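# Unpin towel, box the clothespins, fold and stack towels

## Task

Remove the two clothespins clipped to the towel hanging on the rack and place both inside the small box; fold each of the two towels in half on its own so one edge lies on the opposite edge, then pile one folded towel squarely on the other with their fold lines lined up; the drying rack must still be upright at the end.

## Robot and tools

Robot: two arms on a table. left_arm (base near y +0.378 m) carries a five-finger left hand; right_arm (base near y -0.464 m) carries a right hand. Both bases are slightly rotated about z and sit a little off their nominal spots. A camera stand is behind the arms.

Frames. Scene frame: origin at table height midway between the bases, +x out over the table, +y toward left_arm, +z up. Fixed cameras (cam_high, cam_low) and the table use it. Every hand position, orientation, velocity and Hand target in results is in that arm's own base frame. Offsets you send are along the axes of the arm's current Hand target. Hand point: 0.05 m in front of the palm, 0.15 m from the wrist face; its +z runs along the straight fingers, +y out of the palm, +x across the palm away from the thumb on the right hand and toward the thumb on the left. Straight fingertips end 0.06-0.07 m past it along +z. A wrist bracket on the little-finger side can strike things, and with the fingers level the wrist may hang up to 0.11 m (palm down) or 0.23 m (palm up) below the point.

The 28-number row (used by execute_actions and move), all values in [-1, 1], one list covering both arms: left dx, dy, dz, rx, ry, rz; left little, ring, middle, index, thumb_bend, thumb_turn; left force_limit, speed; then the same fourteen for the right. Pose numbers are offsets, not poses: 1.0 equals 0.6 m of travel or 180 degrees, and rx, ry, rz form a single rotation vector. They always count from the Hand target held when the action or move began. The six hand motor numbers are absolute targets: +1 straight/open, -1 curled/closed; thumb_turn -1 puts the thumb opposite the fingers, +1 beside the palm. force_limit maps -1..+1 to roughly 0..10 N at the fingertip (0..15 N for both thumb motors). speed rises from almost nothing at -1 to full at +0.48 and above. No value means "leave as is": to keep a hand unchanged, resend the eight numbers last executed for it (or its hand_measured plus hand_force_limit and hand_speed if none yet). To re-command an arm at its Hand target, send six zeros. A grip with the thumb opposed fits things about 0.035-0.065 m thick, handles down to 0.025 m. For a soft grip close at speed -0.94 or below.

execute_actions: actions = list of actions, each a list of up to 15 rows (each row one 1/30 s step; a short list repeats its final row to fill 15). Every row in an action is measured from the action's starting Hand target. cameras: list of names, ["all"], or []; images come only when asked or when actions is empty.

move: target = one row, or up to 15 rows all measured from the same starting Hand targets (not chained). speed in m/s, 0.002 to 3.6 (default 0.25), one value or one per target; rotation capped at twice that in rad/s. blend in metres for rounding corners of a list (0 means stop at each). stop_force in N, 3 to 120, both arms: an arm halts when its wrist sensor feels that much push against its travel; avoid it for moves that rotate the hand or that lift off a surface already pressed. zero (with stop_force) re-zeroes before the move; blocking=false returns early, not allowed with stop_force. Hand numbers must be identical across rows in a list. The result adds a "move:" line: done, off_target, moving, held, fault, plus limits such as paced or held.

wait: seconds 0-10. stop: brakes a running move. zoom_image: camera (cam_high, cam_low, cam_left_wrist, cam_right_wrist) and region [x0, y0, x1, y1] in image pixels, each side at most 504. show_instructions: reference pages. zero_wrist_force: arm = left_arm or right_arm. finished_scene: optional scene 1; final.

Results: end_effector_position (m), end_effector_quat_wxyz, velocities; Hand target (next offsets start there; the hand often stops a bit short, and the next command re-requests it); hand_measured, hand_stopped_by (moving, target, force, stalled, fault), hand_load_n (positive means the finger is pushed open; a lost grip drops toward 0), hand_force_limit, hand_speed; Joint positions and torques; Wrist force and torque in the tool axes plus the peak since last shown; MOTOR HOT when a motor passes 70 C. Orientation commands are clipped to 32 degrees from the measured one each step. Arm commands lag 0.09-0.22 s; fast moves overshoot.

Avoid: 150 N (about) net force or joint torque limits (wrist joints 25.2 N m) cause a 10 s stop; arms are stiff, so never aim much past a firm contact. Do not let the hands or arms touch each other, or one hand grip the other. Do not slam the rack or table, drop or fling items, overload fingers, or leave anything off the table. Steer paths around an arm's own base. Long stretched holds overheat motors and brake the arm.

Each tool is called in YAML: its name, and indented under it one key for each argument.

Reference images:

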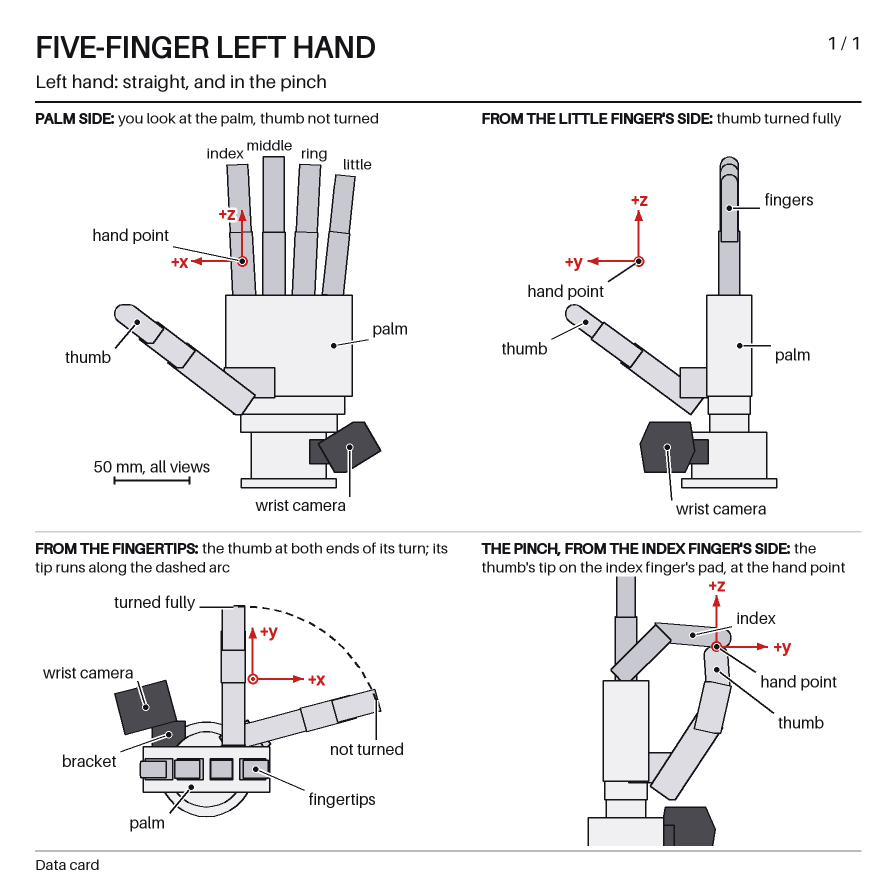

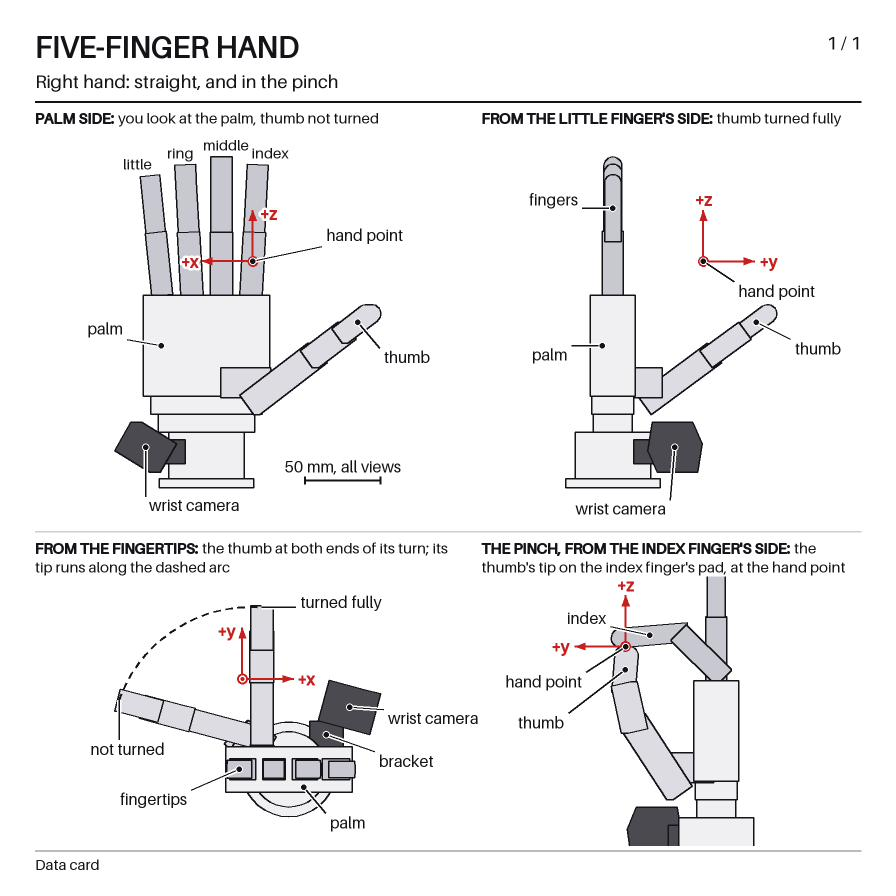

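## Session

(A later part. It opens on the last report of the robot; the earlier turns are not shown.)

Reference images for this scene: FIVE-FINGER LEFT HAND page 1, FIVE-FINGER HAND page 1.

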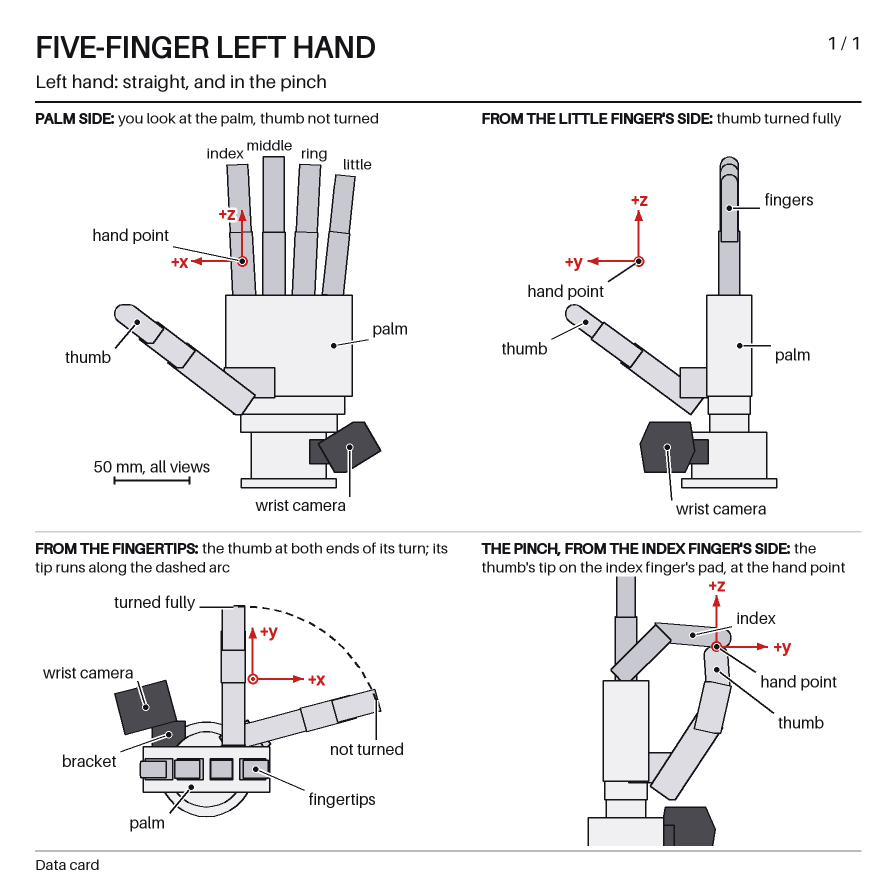

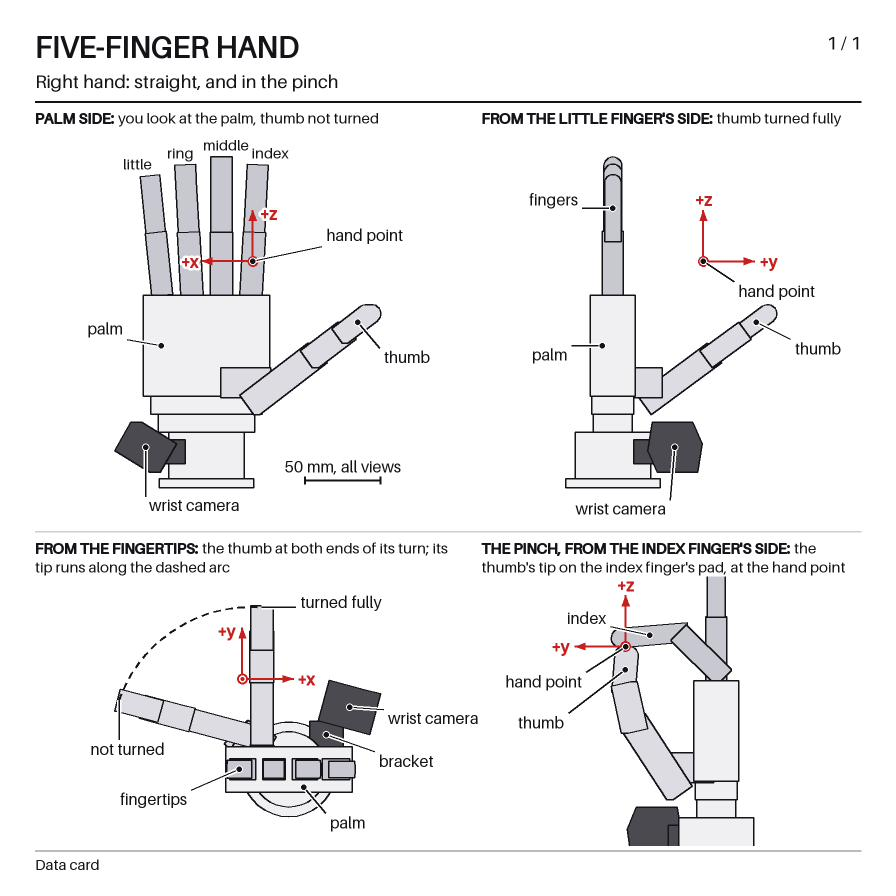

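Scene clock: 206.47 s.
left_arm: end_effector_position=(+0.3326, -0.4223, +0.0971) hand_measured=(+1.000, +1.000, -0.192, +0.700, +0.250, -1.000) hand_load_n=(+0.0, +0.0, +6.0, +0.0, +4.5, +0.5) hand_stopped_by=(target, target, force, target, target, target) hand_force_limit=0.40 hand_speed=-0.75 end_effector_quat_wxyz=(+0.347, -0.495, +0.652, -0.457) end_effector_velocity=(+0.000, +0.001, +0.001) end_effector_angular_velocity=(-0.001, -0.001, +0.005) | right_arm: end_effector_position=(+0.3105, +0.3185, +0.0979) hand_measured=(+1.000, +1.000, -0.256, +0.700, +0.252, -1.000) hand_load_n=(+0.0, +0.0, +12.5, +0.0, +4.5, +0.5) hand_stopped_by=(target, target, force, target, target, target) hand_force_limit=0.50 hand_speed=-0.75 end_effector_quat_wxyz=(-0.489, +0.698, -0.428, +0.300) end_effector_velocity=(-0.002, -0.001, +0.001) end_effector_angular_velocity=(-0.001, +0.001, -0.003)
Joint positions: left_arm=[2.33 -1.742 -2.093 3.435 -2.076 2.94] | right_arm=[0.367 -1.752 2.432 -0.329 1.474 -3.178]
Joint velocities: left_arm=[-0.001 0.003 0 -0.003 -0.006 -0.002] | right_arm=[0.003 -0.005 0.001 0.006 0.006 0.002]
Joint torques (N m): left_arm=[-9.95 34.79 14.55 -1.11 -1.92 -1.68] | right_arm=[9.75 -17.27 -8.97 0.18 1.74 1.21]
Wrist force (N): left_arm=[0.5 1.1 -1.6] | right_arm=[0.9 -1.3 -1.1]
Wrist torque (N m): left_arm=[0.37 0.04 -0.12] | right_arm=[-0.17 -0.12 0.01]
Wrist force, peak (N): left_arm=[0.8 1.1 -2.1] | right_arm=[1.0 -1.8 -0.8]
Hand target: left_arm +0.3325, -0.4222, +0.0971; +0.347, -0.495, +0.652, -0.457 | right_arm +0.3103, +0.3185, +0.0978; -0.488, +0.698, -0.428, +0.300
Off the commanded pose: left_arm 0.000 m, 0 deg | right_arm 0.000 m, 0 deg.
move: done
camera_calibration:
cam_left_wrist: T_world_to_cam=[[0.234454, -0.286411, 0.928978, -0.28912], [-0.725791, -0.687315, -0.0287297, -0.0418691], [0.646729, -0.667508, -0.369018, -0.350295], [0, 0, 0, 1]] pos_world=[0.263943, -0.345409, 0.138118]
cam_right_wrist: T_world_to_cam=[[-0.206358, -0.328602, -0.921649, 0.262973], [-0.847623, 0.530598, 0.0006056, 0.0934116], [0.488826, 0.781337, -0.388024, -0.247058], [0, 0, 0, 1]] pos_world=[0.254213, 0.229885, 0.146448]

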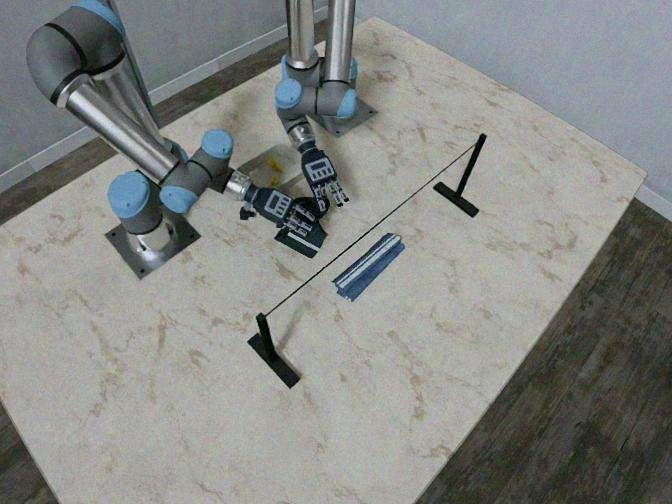

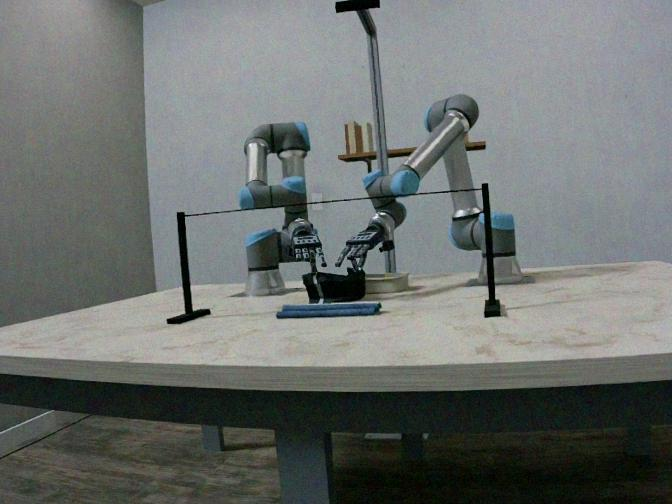

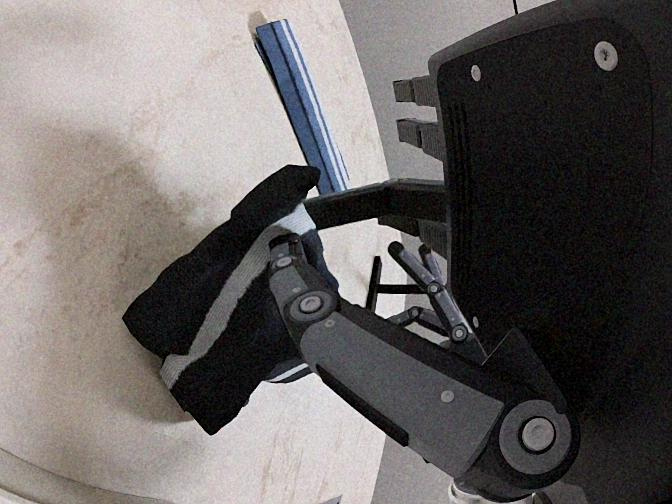

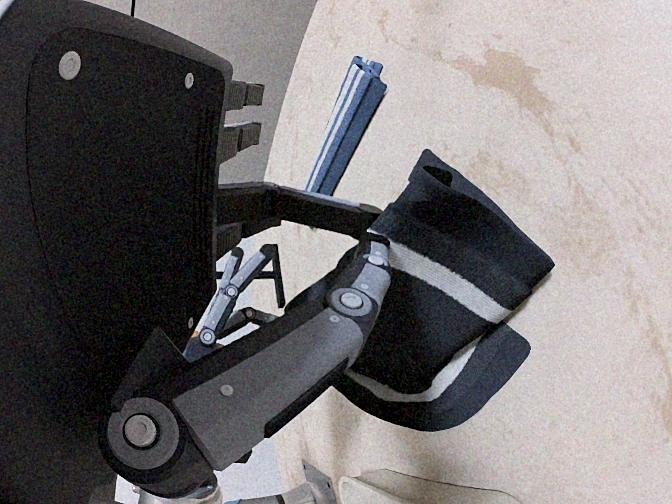

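move:
  target:
    - [-0.01546,-0.17288,-0.01231,0.0556,0,0,1,1,-0.45,0.7,0.25,-1,0.4,-0.75,0.02207,-0.17202,-0.01483,0.0556,0,0,1,1,-0.4,0.7,0.25,-1,0.5,-0.75]
    - [-0.04638,-0.29154,0.04571,0.1111,0,0,1,1,-0.45,0.7,0.25,-1,0.4,-0.75,0.06622,-0.28888,0.03817,0.1111,0,0,1,1,-0.4,0.7,0.25,-1,0.5,-0.75]
    - [-0.07214,-0.31864,0.12018,0.1667,0,0,1,1,-0.45,0.7,0.25,-1,0.4,-0.75,0.10301,-0.31445,0.10846,0.1667,0,0,1,1,-0.4,0.7,0.25,-1,0.5,-0.75]
  speed: 0.1
  blend: [0.03, 0.03, 0]
  cameras: ["all"]

zoom_image:
  camera: "cam_high"
  region: [230, 130, 430, 310]

zoom_image:
  camera: "cam_low"
  region: [220, 160, 420, 340]

Scene clock: 213.20 s.
left_arm: end_effector_position=(+0.4721, -0.4160, +0.2521) hand_measured=(+1.000, +1.000, -0.192, +0.700, +0.250, -1.000) hand_load_n=(+0.0, +0.0, +6.0, +0.0, +4.5, +0.5) hand_stopped_by=(target, target, force, target, target, target) hand_force_limit=0.40 hand_speed=-0.75 end_effector_quat_wxyz=(-0.464, +0.389, -0.511, +0.610) | right_arm: end_effector_position=(+0.4504, +0.3204, +0.2526) hand_measured=(+1.000, +1.000, -0.256, +0.700, +0.252, -1.000) hand_load_n=(+0.0, +0.0, +12.0, +0.0, +4.5, +1.0) hand_stopped_by=(target, target, force, target, target, target) hand_force_limit=0.50 hand_speed=-0.75 end_effector_quat_wxyz=(+0.653, -0.548, +0.336, -0.401)
Joint positions: left_arm=[2.549 -1.637 -2.103 3.925 -1.887 3.2] | right_arm=[0.174 -1.773 2.345 -0.752 1.279 -3.089]
Joint torques (N m): left_arm=[-6.73 34.44 31.94 3.37 -1.46 -1.83] | right_arm=[11.88 -15.87 -27.72 -3.26 1.8 -1.72]
Wrist force (N): left_arm=[1.7 1.4 -1.2] | right_arm=[1.7 -1.3 -0.6]
Wrist torque (N m): left_arm=[0.31 -0.18 0.02] | right_arm=[-0.27 -0.24 -0.14]
Wrist force, peak (N): left_arm=[0.4 2.3 -1.4] | right_arm=[0.9 -1.5 -1.4]
Hand target: left_arm +0.4721, -0.4161, +0.2523; -0.464, +0.389, -0.511, +0.610 | right_arm +0.4505, +0.3205, +0.2527; +0.653, -0.548, +0.336, -0.401
Off the commanded pose: left_arm 0.000 m, 0 deg | right_arm 0.000 m, 0 deg.
move: done
camera_calibration:
cam_left_wrist: T_world_to_cam=[[-0.251779, -0.151204, 0.9559, -0.185011], [-0.645402, -0.709776, -0.282268, 0.0847877], [0.721155, -0.688008, 0.0811195, -0.536313], [0, 0, 0, 1]] pos_world=[0.394905, -0.336782, 0.24429]
cam_right_wrist: T_world_to_cam=[[0.243781, -0.0997426, -0.964688, 0.169843], [-0.786617, 0.561488, -0.256836, 0.238536], [0.567278, 0.821452, 0.0584206, -0.417871], [0, 0, 0, 1]] pos_world=[0.38328, 0.226266, 0.249523]

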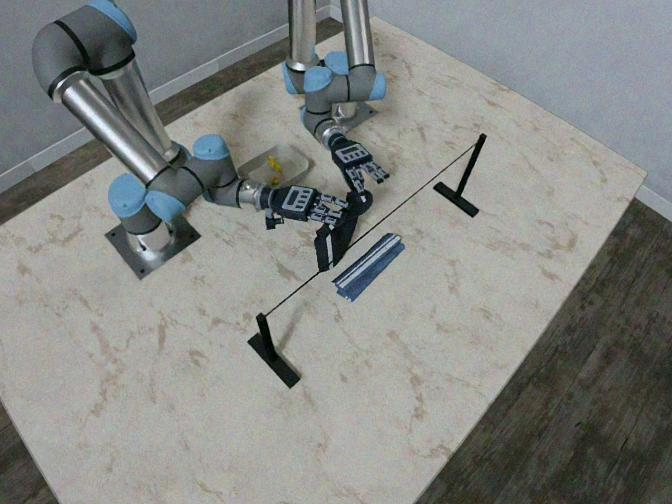

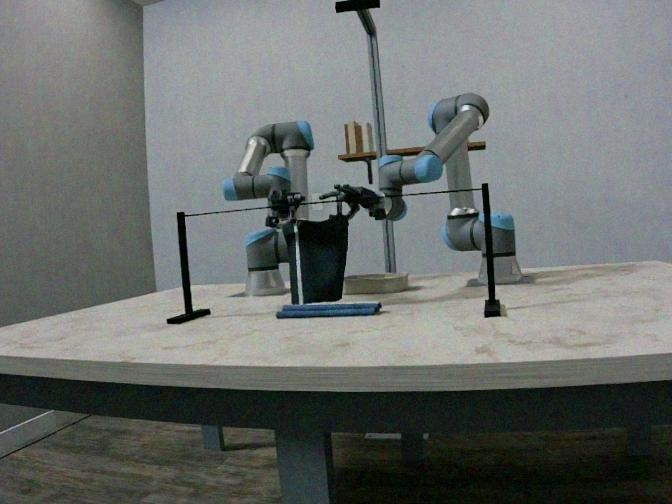

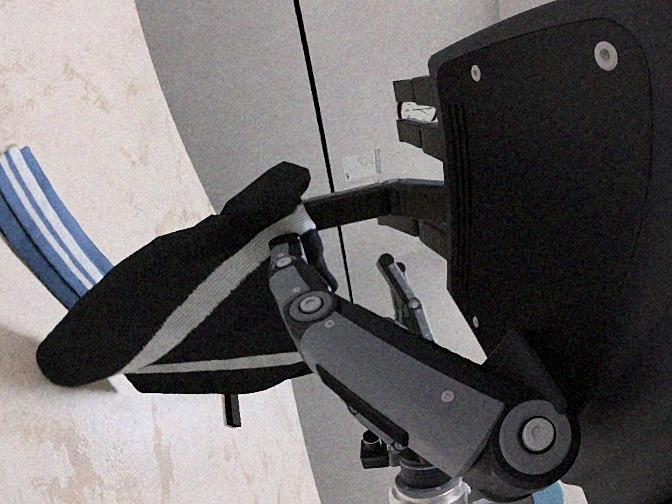

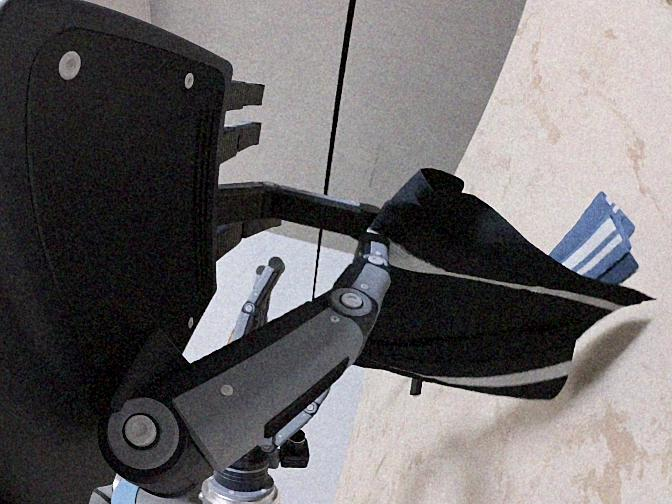

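Scaled by 2.520 from the camera's 672x504 image, which has a finer 960x720 frame.

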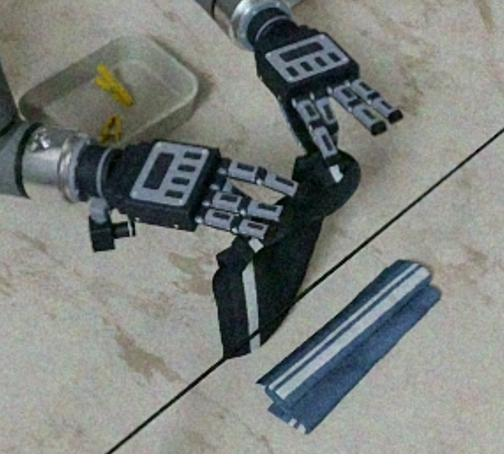

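Scaled by 2.520 from the camera's 672x504 image, which has a finer 960x720 frame.

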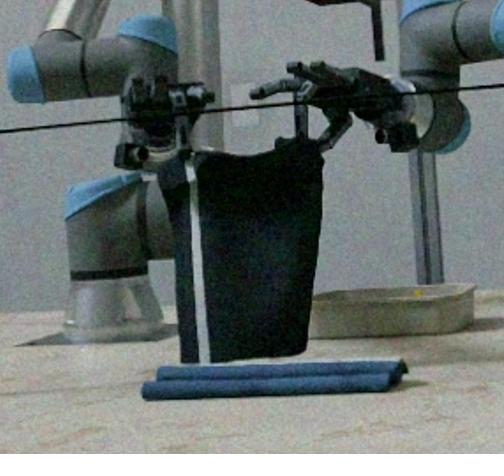

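move:
  target:
    - [0.01546,0.02128,-0.05203,0,0,0,1,1,-0.45,0.7,0.25,-1,0.4,-0.75,-0.02207,0.02175,-0.04941,0,0,0,1,1,-0.4,0.7,0.25,-1,0.5,-0.75]
    - [0.04638,0.03268,-0.1506,0,0,0,1,1,-0.45,0.7,0.25,-1,0.4,-0.75,-0.06622,0.03406,-0.14273,0,0,0,1,1,-0.4,0.7,0.25,-1,0.5,-0.75]
  speed: 0.06
  blend: [0.01, 0]
  cameras: ["all"]

zoom_image:
  camera: "cam_high"
  region: [250, 170, 370, 290]

zoom_image:
  camera: "cam_low"
  region: [260, 210, 380, 320]

Scene clock: 215.53 s.
left_arm: end_effector_position=(+0.3822, -0.4199, +0.2172) hand_measured=(+1.000, +1.000, -0.192, +0.700, +0.250, -1.000) hand_load_n=(+0.0, +0.0, +6.0, +0.0, +4.5, +0.5) hand_stopped_by=(target, target, force, target, target, target) hand_force_limit=0.40 hand_speed=-0.75 end_effector_quat_wxyz=(-0.464, +0.389, -0.511, +0.610) end_effector_velocity=(+0.001, +0.000, +0.001) end_effector_angular_velocity=(+0.001, +0.001, -0.002) | right_arm: end_effector_position=(+0.3603, +0.3193, +0.2178) hand_measured=(+1.000, +1.000, -0.256, +0.700, +0.252, -1.000) hand_load_n=(+0.0, +0.0, +12.5, +0.0, +4.5, +1.0) hand_stopped_by=(target, target, force, target, target, target) hand_force_limit=0.50 hand_speed=-0.75 end_effector_quat_wxyz=(+0.653, -0.548, +0.336, -0.401) end_effector_velocity=(+0.003, +0.000, +0.001) end_effector_angular_velocity=(+0.000, -0.001, +0.000)
Joint positions: left_arm=[2.378 -1.593 -2.263 4.056 -2.055 3.235] | right_arm=[0.254 -1.938 2.556 -0.796 1.358 -3.104]
Joint velocities: left_arm=[0.002 0 0.003 -0.005 0.004 0] | right_arm=[-0.003 0.005 -0.006 -0.001 -0.003 0]
Joint torques (N m): left_arm=[7.58 9.23 26.08 0.18 2.09 -1.01] | right_arm=[-13.22 8.78 -24.84 -1.01 -1.89 -0.14]
Wrist force (N): left_arm=[1.6 1.2 -1.2] | right_arm=[1.3 -1.2 -0.3]
Wrist torque (N m): left_arm=[0.31 -0.16 -0.03] | right_arm=[-0.27 -0.19 0.01]
Wrist force, peak (N): left_arm=[1.8 1.3 -1.9] | right_arm=[1.5 -1.7 0.0]
Hand target: left_arm +0.3823, -0.4200, +0.2171; -0.464, +0.389, -0.511, +0.610 | right_arm +0.3604, +0.3193, +0.2178; +0.653, -0.548, +0.336, -0.401
Off the commanded pose: left_arm 0.000 m, 0 deg | right_arm 0.000 m, 0 deg.
move: done
camera_calibration:
cam_left_wrist: T_world_to_cam=[[-0.252237, -0.150964, 0.955817, -0.174541], [-0.645309, -0.709806, -0.282404, 0.0141095], [0.721077, -0.68803, 0.0816208, -0.471416], [0, 0, 0, 1]] pos_world=[0.305007, -0.340683, 0.209291]
cam_right_wrist: T_world_to_cam=[[0.244146, -0.0997304, -0.964597, 0.157901], [-0.786594, 0.561385, -0.257134, 0.159395], [0.567154, 0.821524, 0.0586123, -0.363837], [0, 0, 0, 1]] pos_world=[0.29318, 0.225166, 0.214622]

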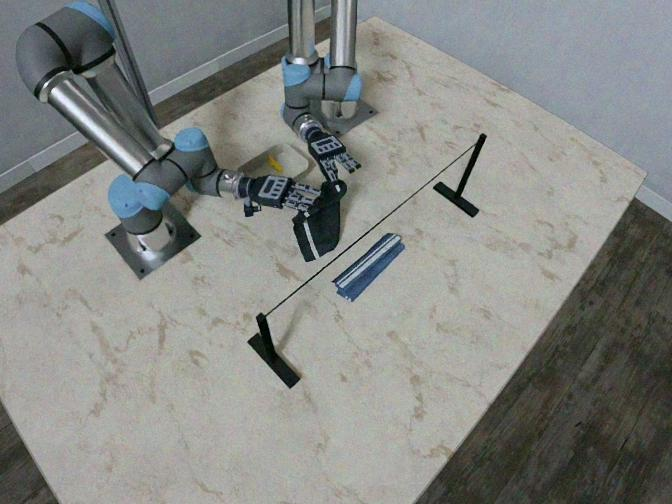

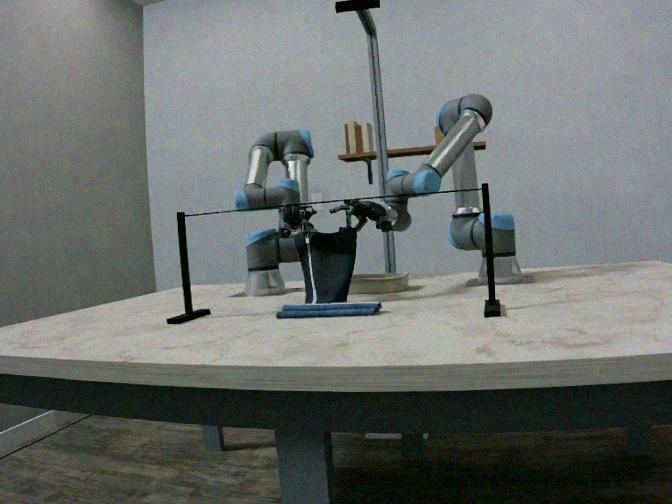

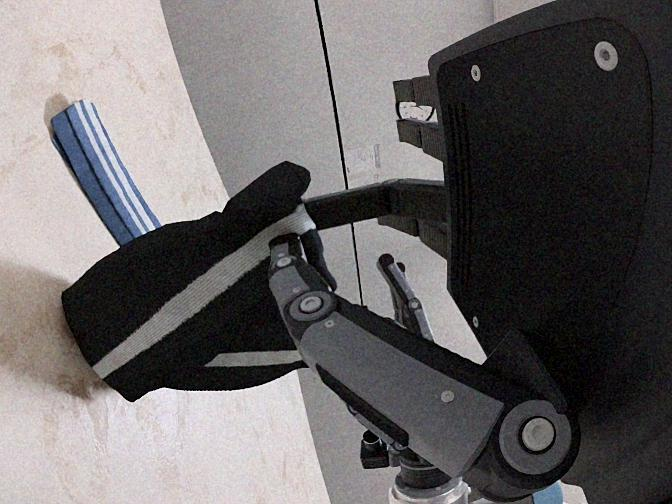

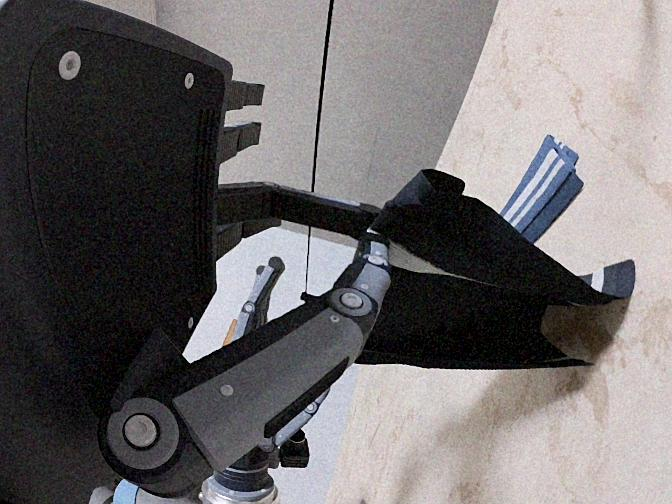

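Scaled by 4.200 from the camera's 672x504 image, which has a finer 960x720 frame.

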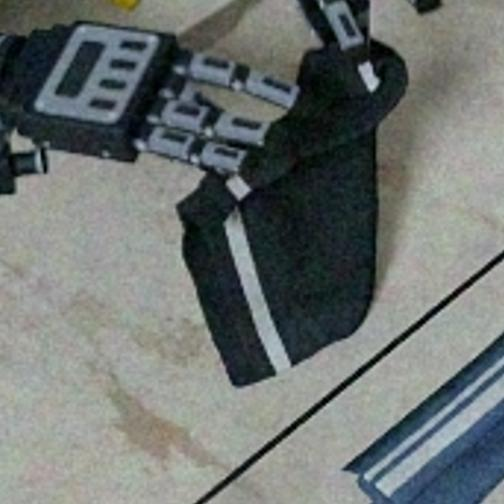

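Scaled by 4.200 from the camera's 672x504 image, which has a finer 960x720 frame.

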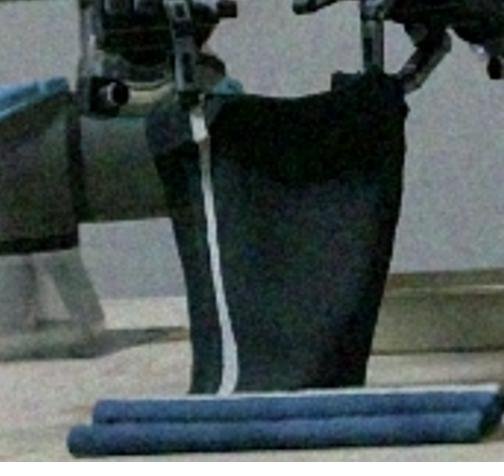

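move:
  target: [0.02577,0.0519,-0.08962,0,0,0,1,1,-0.45,0.7,0.25,-1,0.4,-0.75,-0.03679,0.05267,-0.08525,0,0,0,1,1,-0.4,0.7,0.25,-1,0.5,-0.75]
  speed: 0.06
  cameras: ["all"]

zoom_image:
  camera: "cam_high"
  region: [250, 170, 370, 290]

zoom_image:
  camera: "cam_low"
  region: [260, 210, 380, 320]

Scene clock: 217.47 s.
left_arm: end_effector_position=(+0.3323, -0.4221, +0.1768) hand_measured=(+1.000, +1.000, -0.192, +0.700, +0.250, -1.000) hand_load_n=(+0.0, +0.0, +6.0, +0.0, +4.5, +0.5) hand_stopped_by=(target, target, force, target, target, target) hand_force_limit=0.40 hand_speed=-0.75 end_effector_quat_wxyz=(-0.464, +0.389, -0.511, +0.610) | right_arm: end_effector_position=(+0.3103, +0.3187, +0.1778) hand_measured=(+1.000, +1.000, -0.256, +0.700, +0.252, -1.000) hand_load_n=(+0.5, +0.0, +12.0, +0.0, +5.0, +0.5) hand_stopped_by=(target, target, force, target, target, target) hand_force_limit=0.50 hand_speed=-0.75 end_effector_quat_wxyz=(+0.653, -0.548, +0.336, -0.401)
Joint positions: left_arm=[2.258 -1.645 -2.354 4.213 -2.172 3.264] | right_arm=[0.338 -1.954 2.695 -0.916 1.441 -3.119]
Joint torques (N m): left_arm=[7.76 29.69 27.14 0.78 2.03 -1.05] | right_arm=[-12.67 8.28 -23.59 -0.63 -2.14 0.15]
Wrist force (N): left_arm=[1.7 0.9 -1.3] | right_arm=[1.0 -0.9 -0.5]
Wrist torque (N m): left_arm=[0.27 -0.14 -0.03] | right_arm=[-0.21 -0.15 -0.01]
Wrist force, peak (N): left_arm=[1.7 1.3 -1.8] | right_arm=[1.7 -1.6 0.4]
Hand target: left_arm +0.3324, -0.4222, +0.1771; -0.464, +0.389, -0.511, +0.610 | right_arm +0.3104, +0.3186, +0.1778; +0.653, -0.548, +0.336, -0.401
Off the commanded pose: left_arm 0.000 m, 0 deg | right_arm 0.000 m, 0 deg.
move: done
camera_calibration:
cam_left_wrist: T_world_to_cam=[[-0.25186, -0.1514, 0.955848, -0.149285], [-0.645417, -0.70968, -0.282472, -0.0309238], [0.721113, -0.688064, 0.0810242, -0.433584], [0, 0, 0, 1]] pos_world=[0.255105, -0.342882, 0.16909]
cam_right_wrist: T_world_to_cam=[[0.244277, -0.0997079, -0.964566, 0.131508], [-0.786556, 0.561395, -0.257228, 0.110204], [0.56715, 0.82152, 0.0587099, -0.332581], [0, 0, 0, 1]] pos_world=[0.24318, 0.224466, 0.174721]

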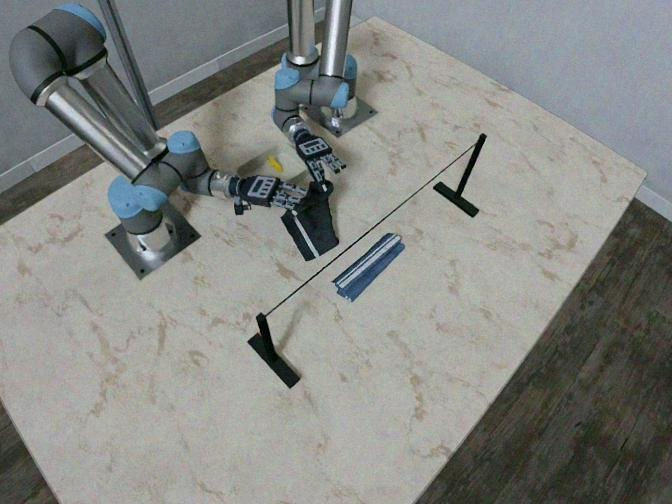

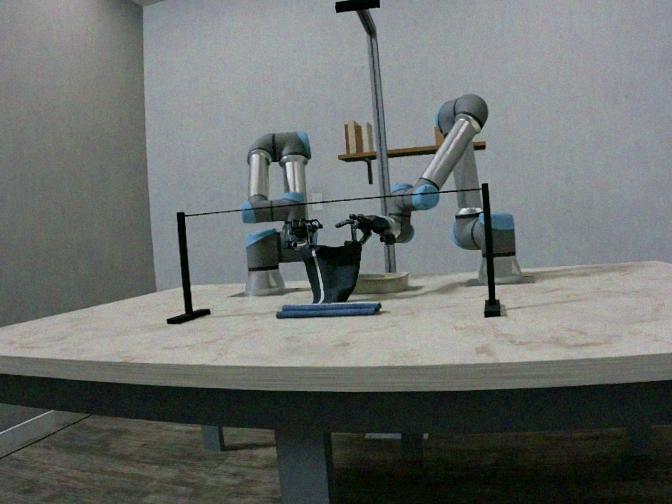

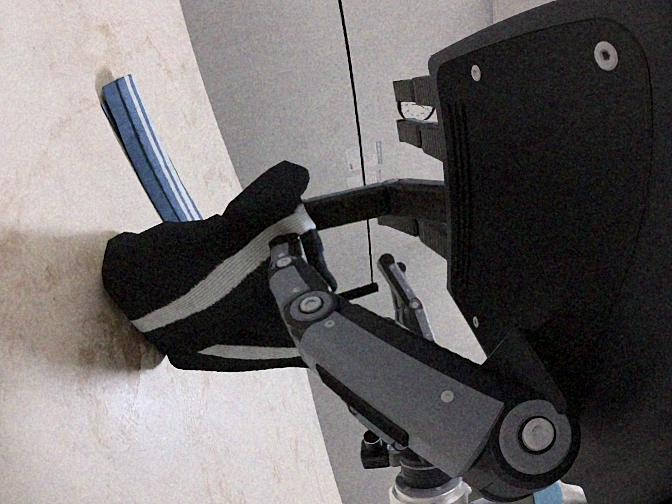

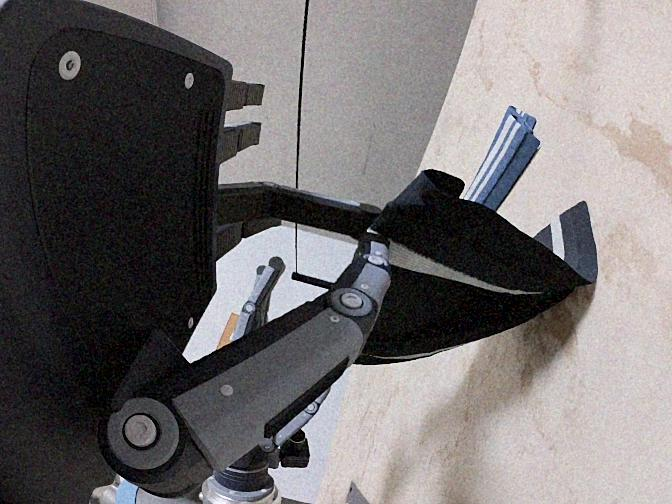

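Scaled by 4.200 from the camera's 672x504 image, which has a finer 960x720 frame.

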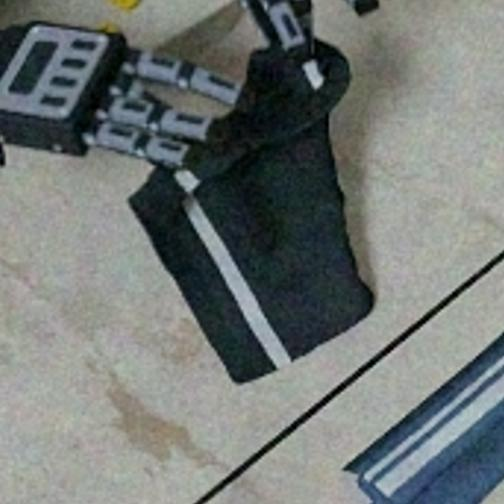

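Scaled by 4.200 from the camera's 672x504 image, which has a finer 960x720 frame.

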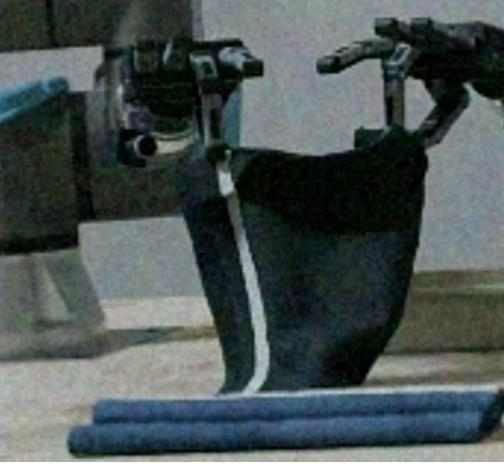

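zoom_image:
  camera: "cam_left_wrist"
  region: [80, 140, 360, 400]

zoom_image:
  camera: "cam_right_wrist"
  region: [340, 130, 620, 400]

Scaled by 1.800 from the camera's 672x504 image, which has a finer 960x720 frame.

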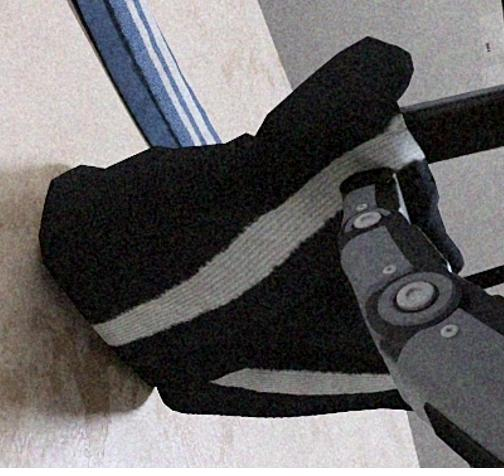

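Scaled by 1.800 from the camera's 672x504 image, which has a finer 960x720 frame.

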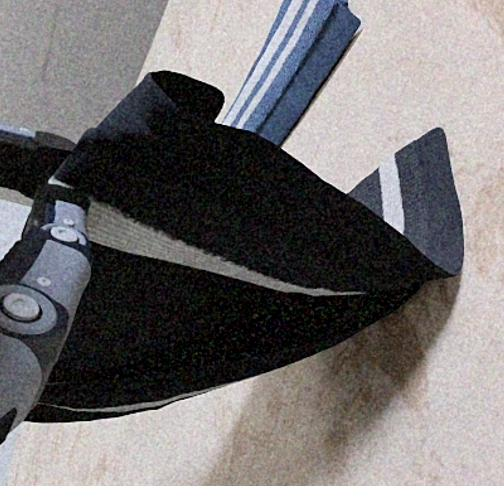

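move:
  target:
    - [-0.02061,-0.07106,0.07691,0,0,0,1,1,-0.45,0.7,0.25,-1,0.4,-0.75,0.02943,-0.07169,0.07342,0,0,0,1,1,-0.4,0.7,0.25,-1,0.5,-0.75]
    - [-0.11177,-0.09173,0.22841,0,0,0,1,1,-0.45,0.7,0.25,-1,0.4,-0.75,0.11797,-0.09293,0.2216,0,0,0,1,1,-0.4,0.7,0.25,-1,0.5,-0.75]
  speed: 0.1
  blend: [0.02, 0]
  cameras: ["all"]

zoom_image:
  camera: "cam_high"
  region: [270, 150, 390, 290]

zoom_image:
  camera: "cam_low"
  region: [260, 190, 380, 310]

Scene clock: 221.20 s.
left_arm: end_effector_position=(+0.4711, -0.3911, +0.2552) hand_measured=(+1.000, +1.000, -0.192, +0.700, +0.250, -1.000) hand_load_n=(+0.0, +0.0, +6.0, +0.0, +4.5, +0.5) hand_stopped_by=(target, target, force, target, target, target) hand_force_limit=0.40 hand_speed=-0.75 end_effector_quat_wxyz=(-0.464, +0.389, -0.511, +0.610) | right_arm: end_effector_position=(+0.4506, +0.3104, +0.2557) hand_measured=(+1.000, +1.000, -0.256, +0.700, +0.252, -1.000) hand_load_n=(+0.0, +0.0, +12.0, +0.0, +4.5, +1.0) hand_stopped_by=(target, target, force, target, target, target) hand_force_limit=0.50 hand_speed=-0.75 end_effector_quat_wxyz=(+0.653, -0.548, +0.336, -0.401)
Joint positions: left_arm=[2.606 -1.583 -2.151 3.916 -1.831 3.189] | right_arm=[0.135 -1.797 2.353 -0.739 1.242 -3.082]
Joint torques (N m): left_arm=[0.23 30.74 11.55 3.96 -0.97 2] | right_arm=[11.86 -14.69 -15.21 -3.54 1.91 -0.81]
Wrist force (N): left_arm=[2.3 1.0 -0.7] | right_arm=[0.6 -1.4 0.1]
Wrist torque (N m): left_arm=[0.29 -0.13 0.12] | right_arm=[-0.30 -0.20 -0.20]
Wrist force, peak (N): left_arm=[1.7 1.6 -2.1] | right_arm=[1.4 -1.4 -0.5]
Hand target: left_arm +0.4710, -0.3911, +0.2553; -0.464, +0.389, -0.511, +0.610 | right_arm +0.4506, +0.3105, +0.2557; +0.653, -0.548, +0.336, -0.401
Off the commanded pose: left_arm 0.000 m, 0 deg | right_arm 0.000 m, 0 deg.
move: done
camera_calibration:
cam_left_wrist: T_world_to_cam=[[-0.25196, -0.150941, 0.955894, -0.184236], [-0.645404, -0.709801, -0.282201, 0.102574], [0.721089, -0.688041, 0.0814237, -0.518693], [0, 0, 0, 1]] pos_world=[0.393806, -0.311883, 0.247291]
cam_right_wrist: T_world_to_cam=[[0.243965, -0.0996688, -0.964649, 0.171691], [-0.786517, 0.561581, -0.256938, 0.245071], [0.567337, 0.821397, 0.058615, -0.410011], [0, 0, 0, 1]] pos_world=[0.383481, 0.216267, 0.252622]

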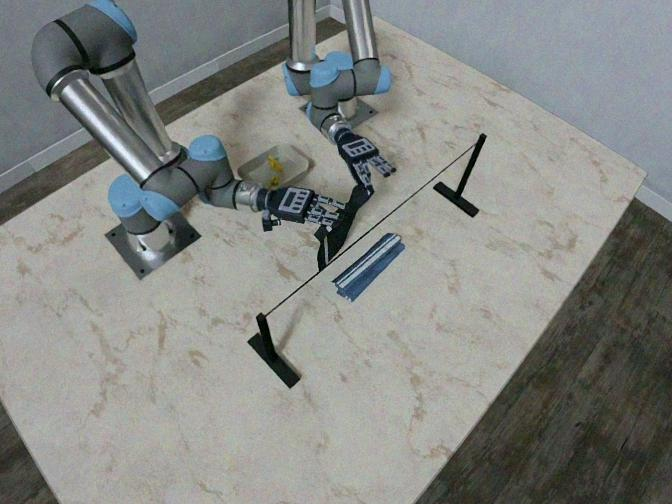

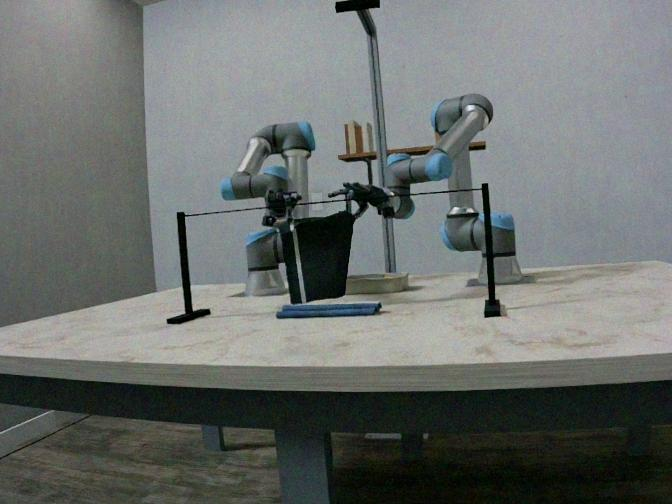

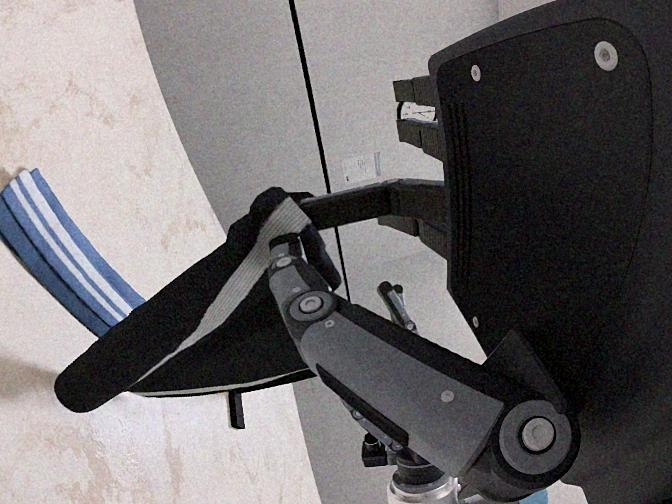

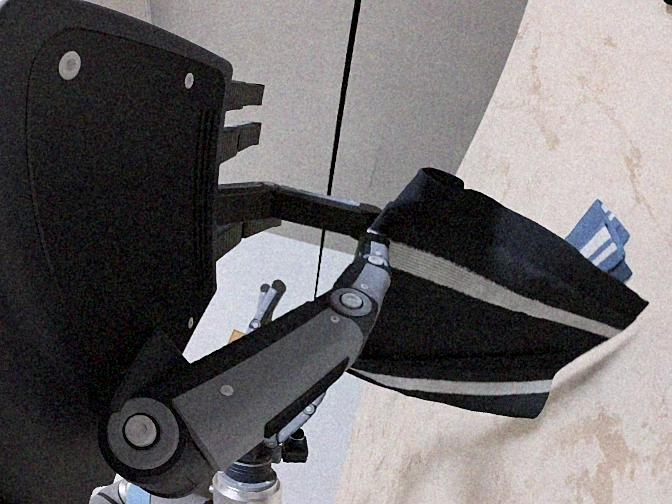

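Scaled by 3.600 from the camera's 672x504 image, which has a finer 960x720 frame.

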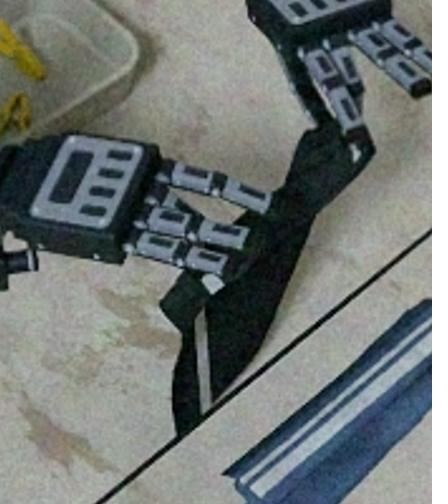

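Scaled by 4.200 from the camera's 672x504 image, which has a finer 960x720 frame.

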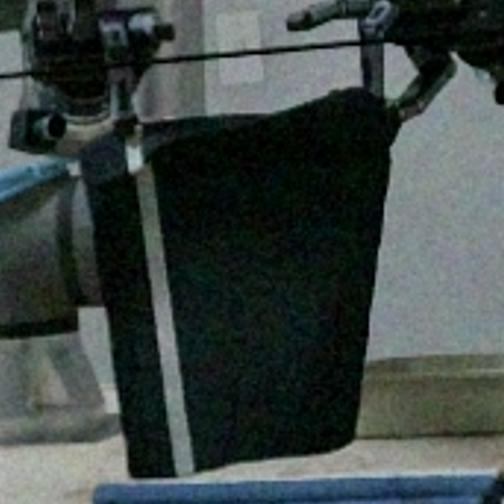

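zoom_image:
  camera: "cam_high"
  region: [310, 170, 390, 260]

zoom_image:
  camera: "cam_left_wrist"
  region: [40, 160, 370, 420]

zoom_image:
  camera: "cam_right_wrist"
  region: [330, 150, 660, 430]

Scaled by 5.600 from the camera's 672x504 image, which has a finer 960x720 frame.

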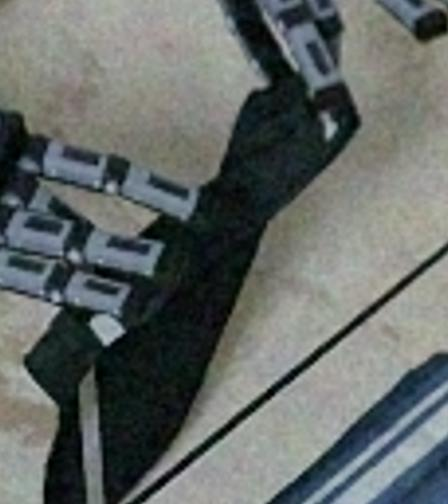

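Scaled by 1.527 from the camera's 672x504 image, which has a finer 960x720 frame.

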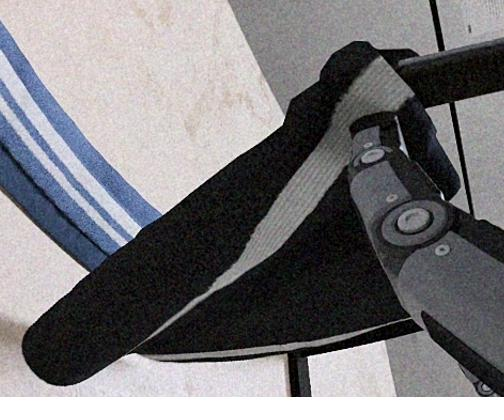

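Scaled by 1.527 from the camera's 672x504 image, which has a finer 960x720 frame.

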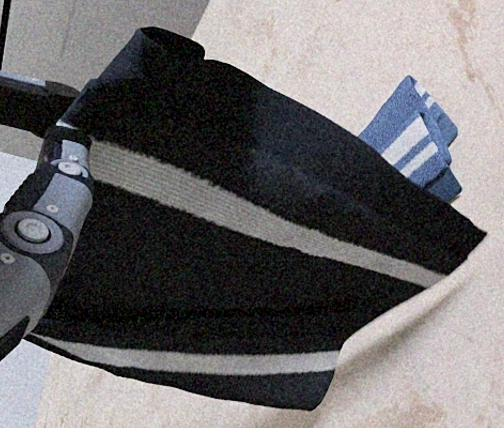

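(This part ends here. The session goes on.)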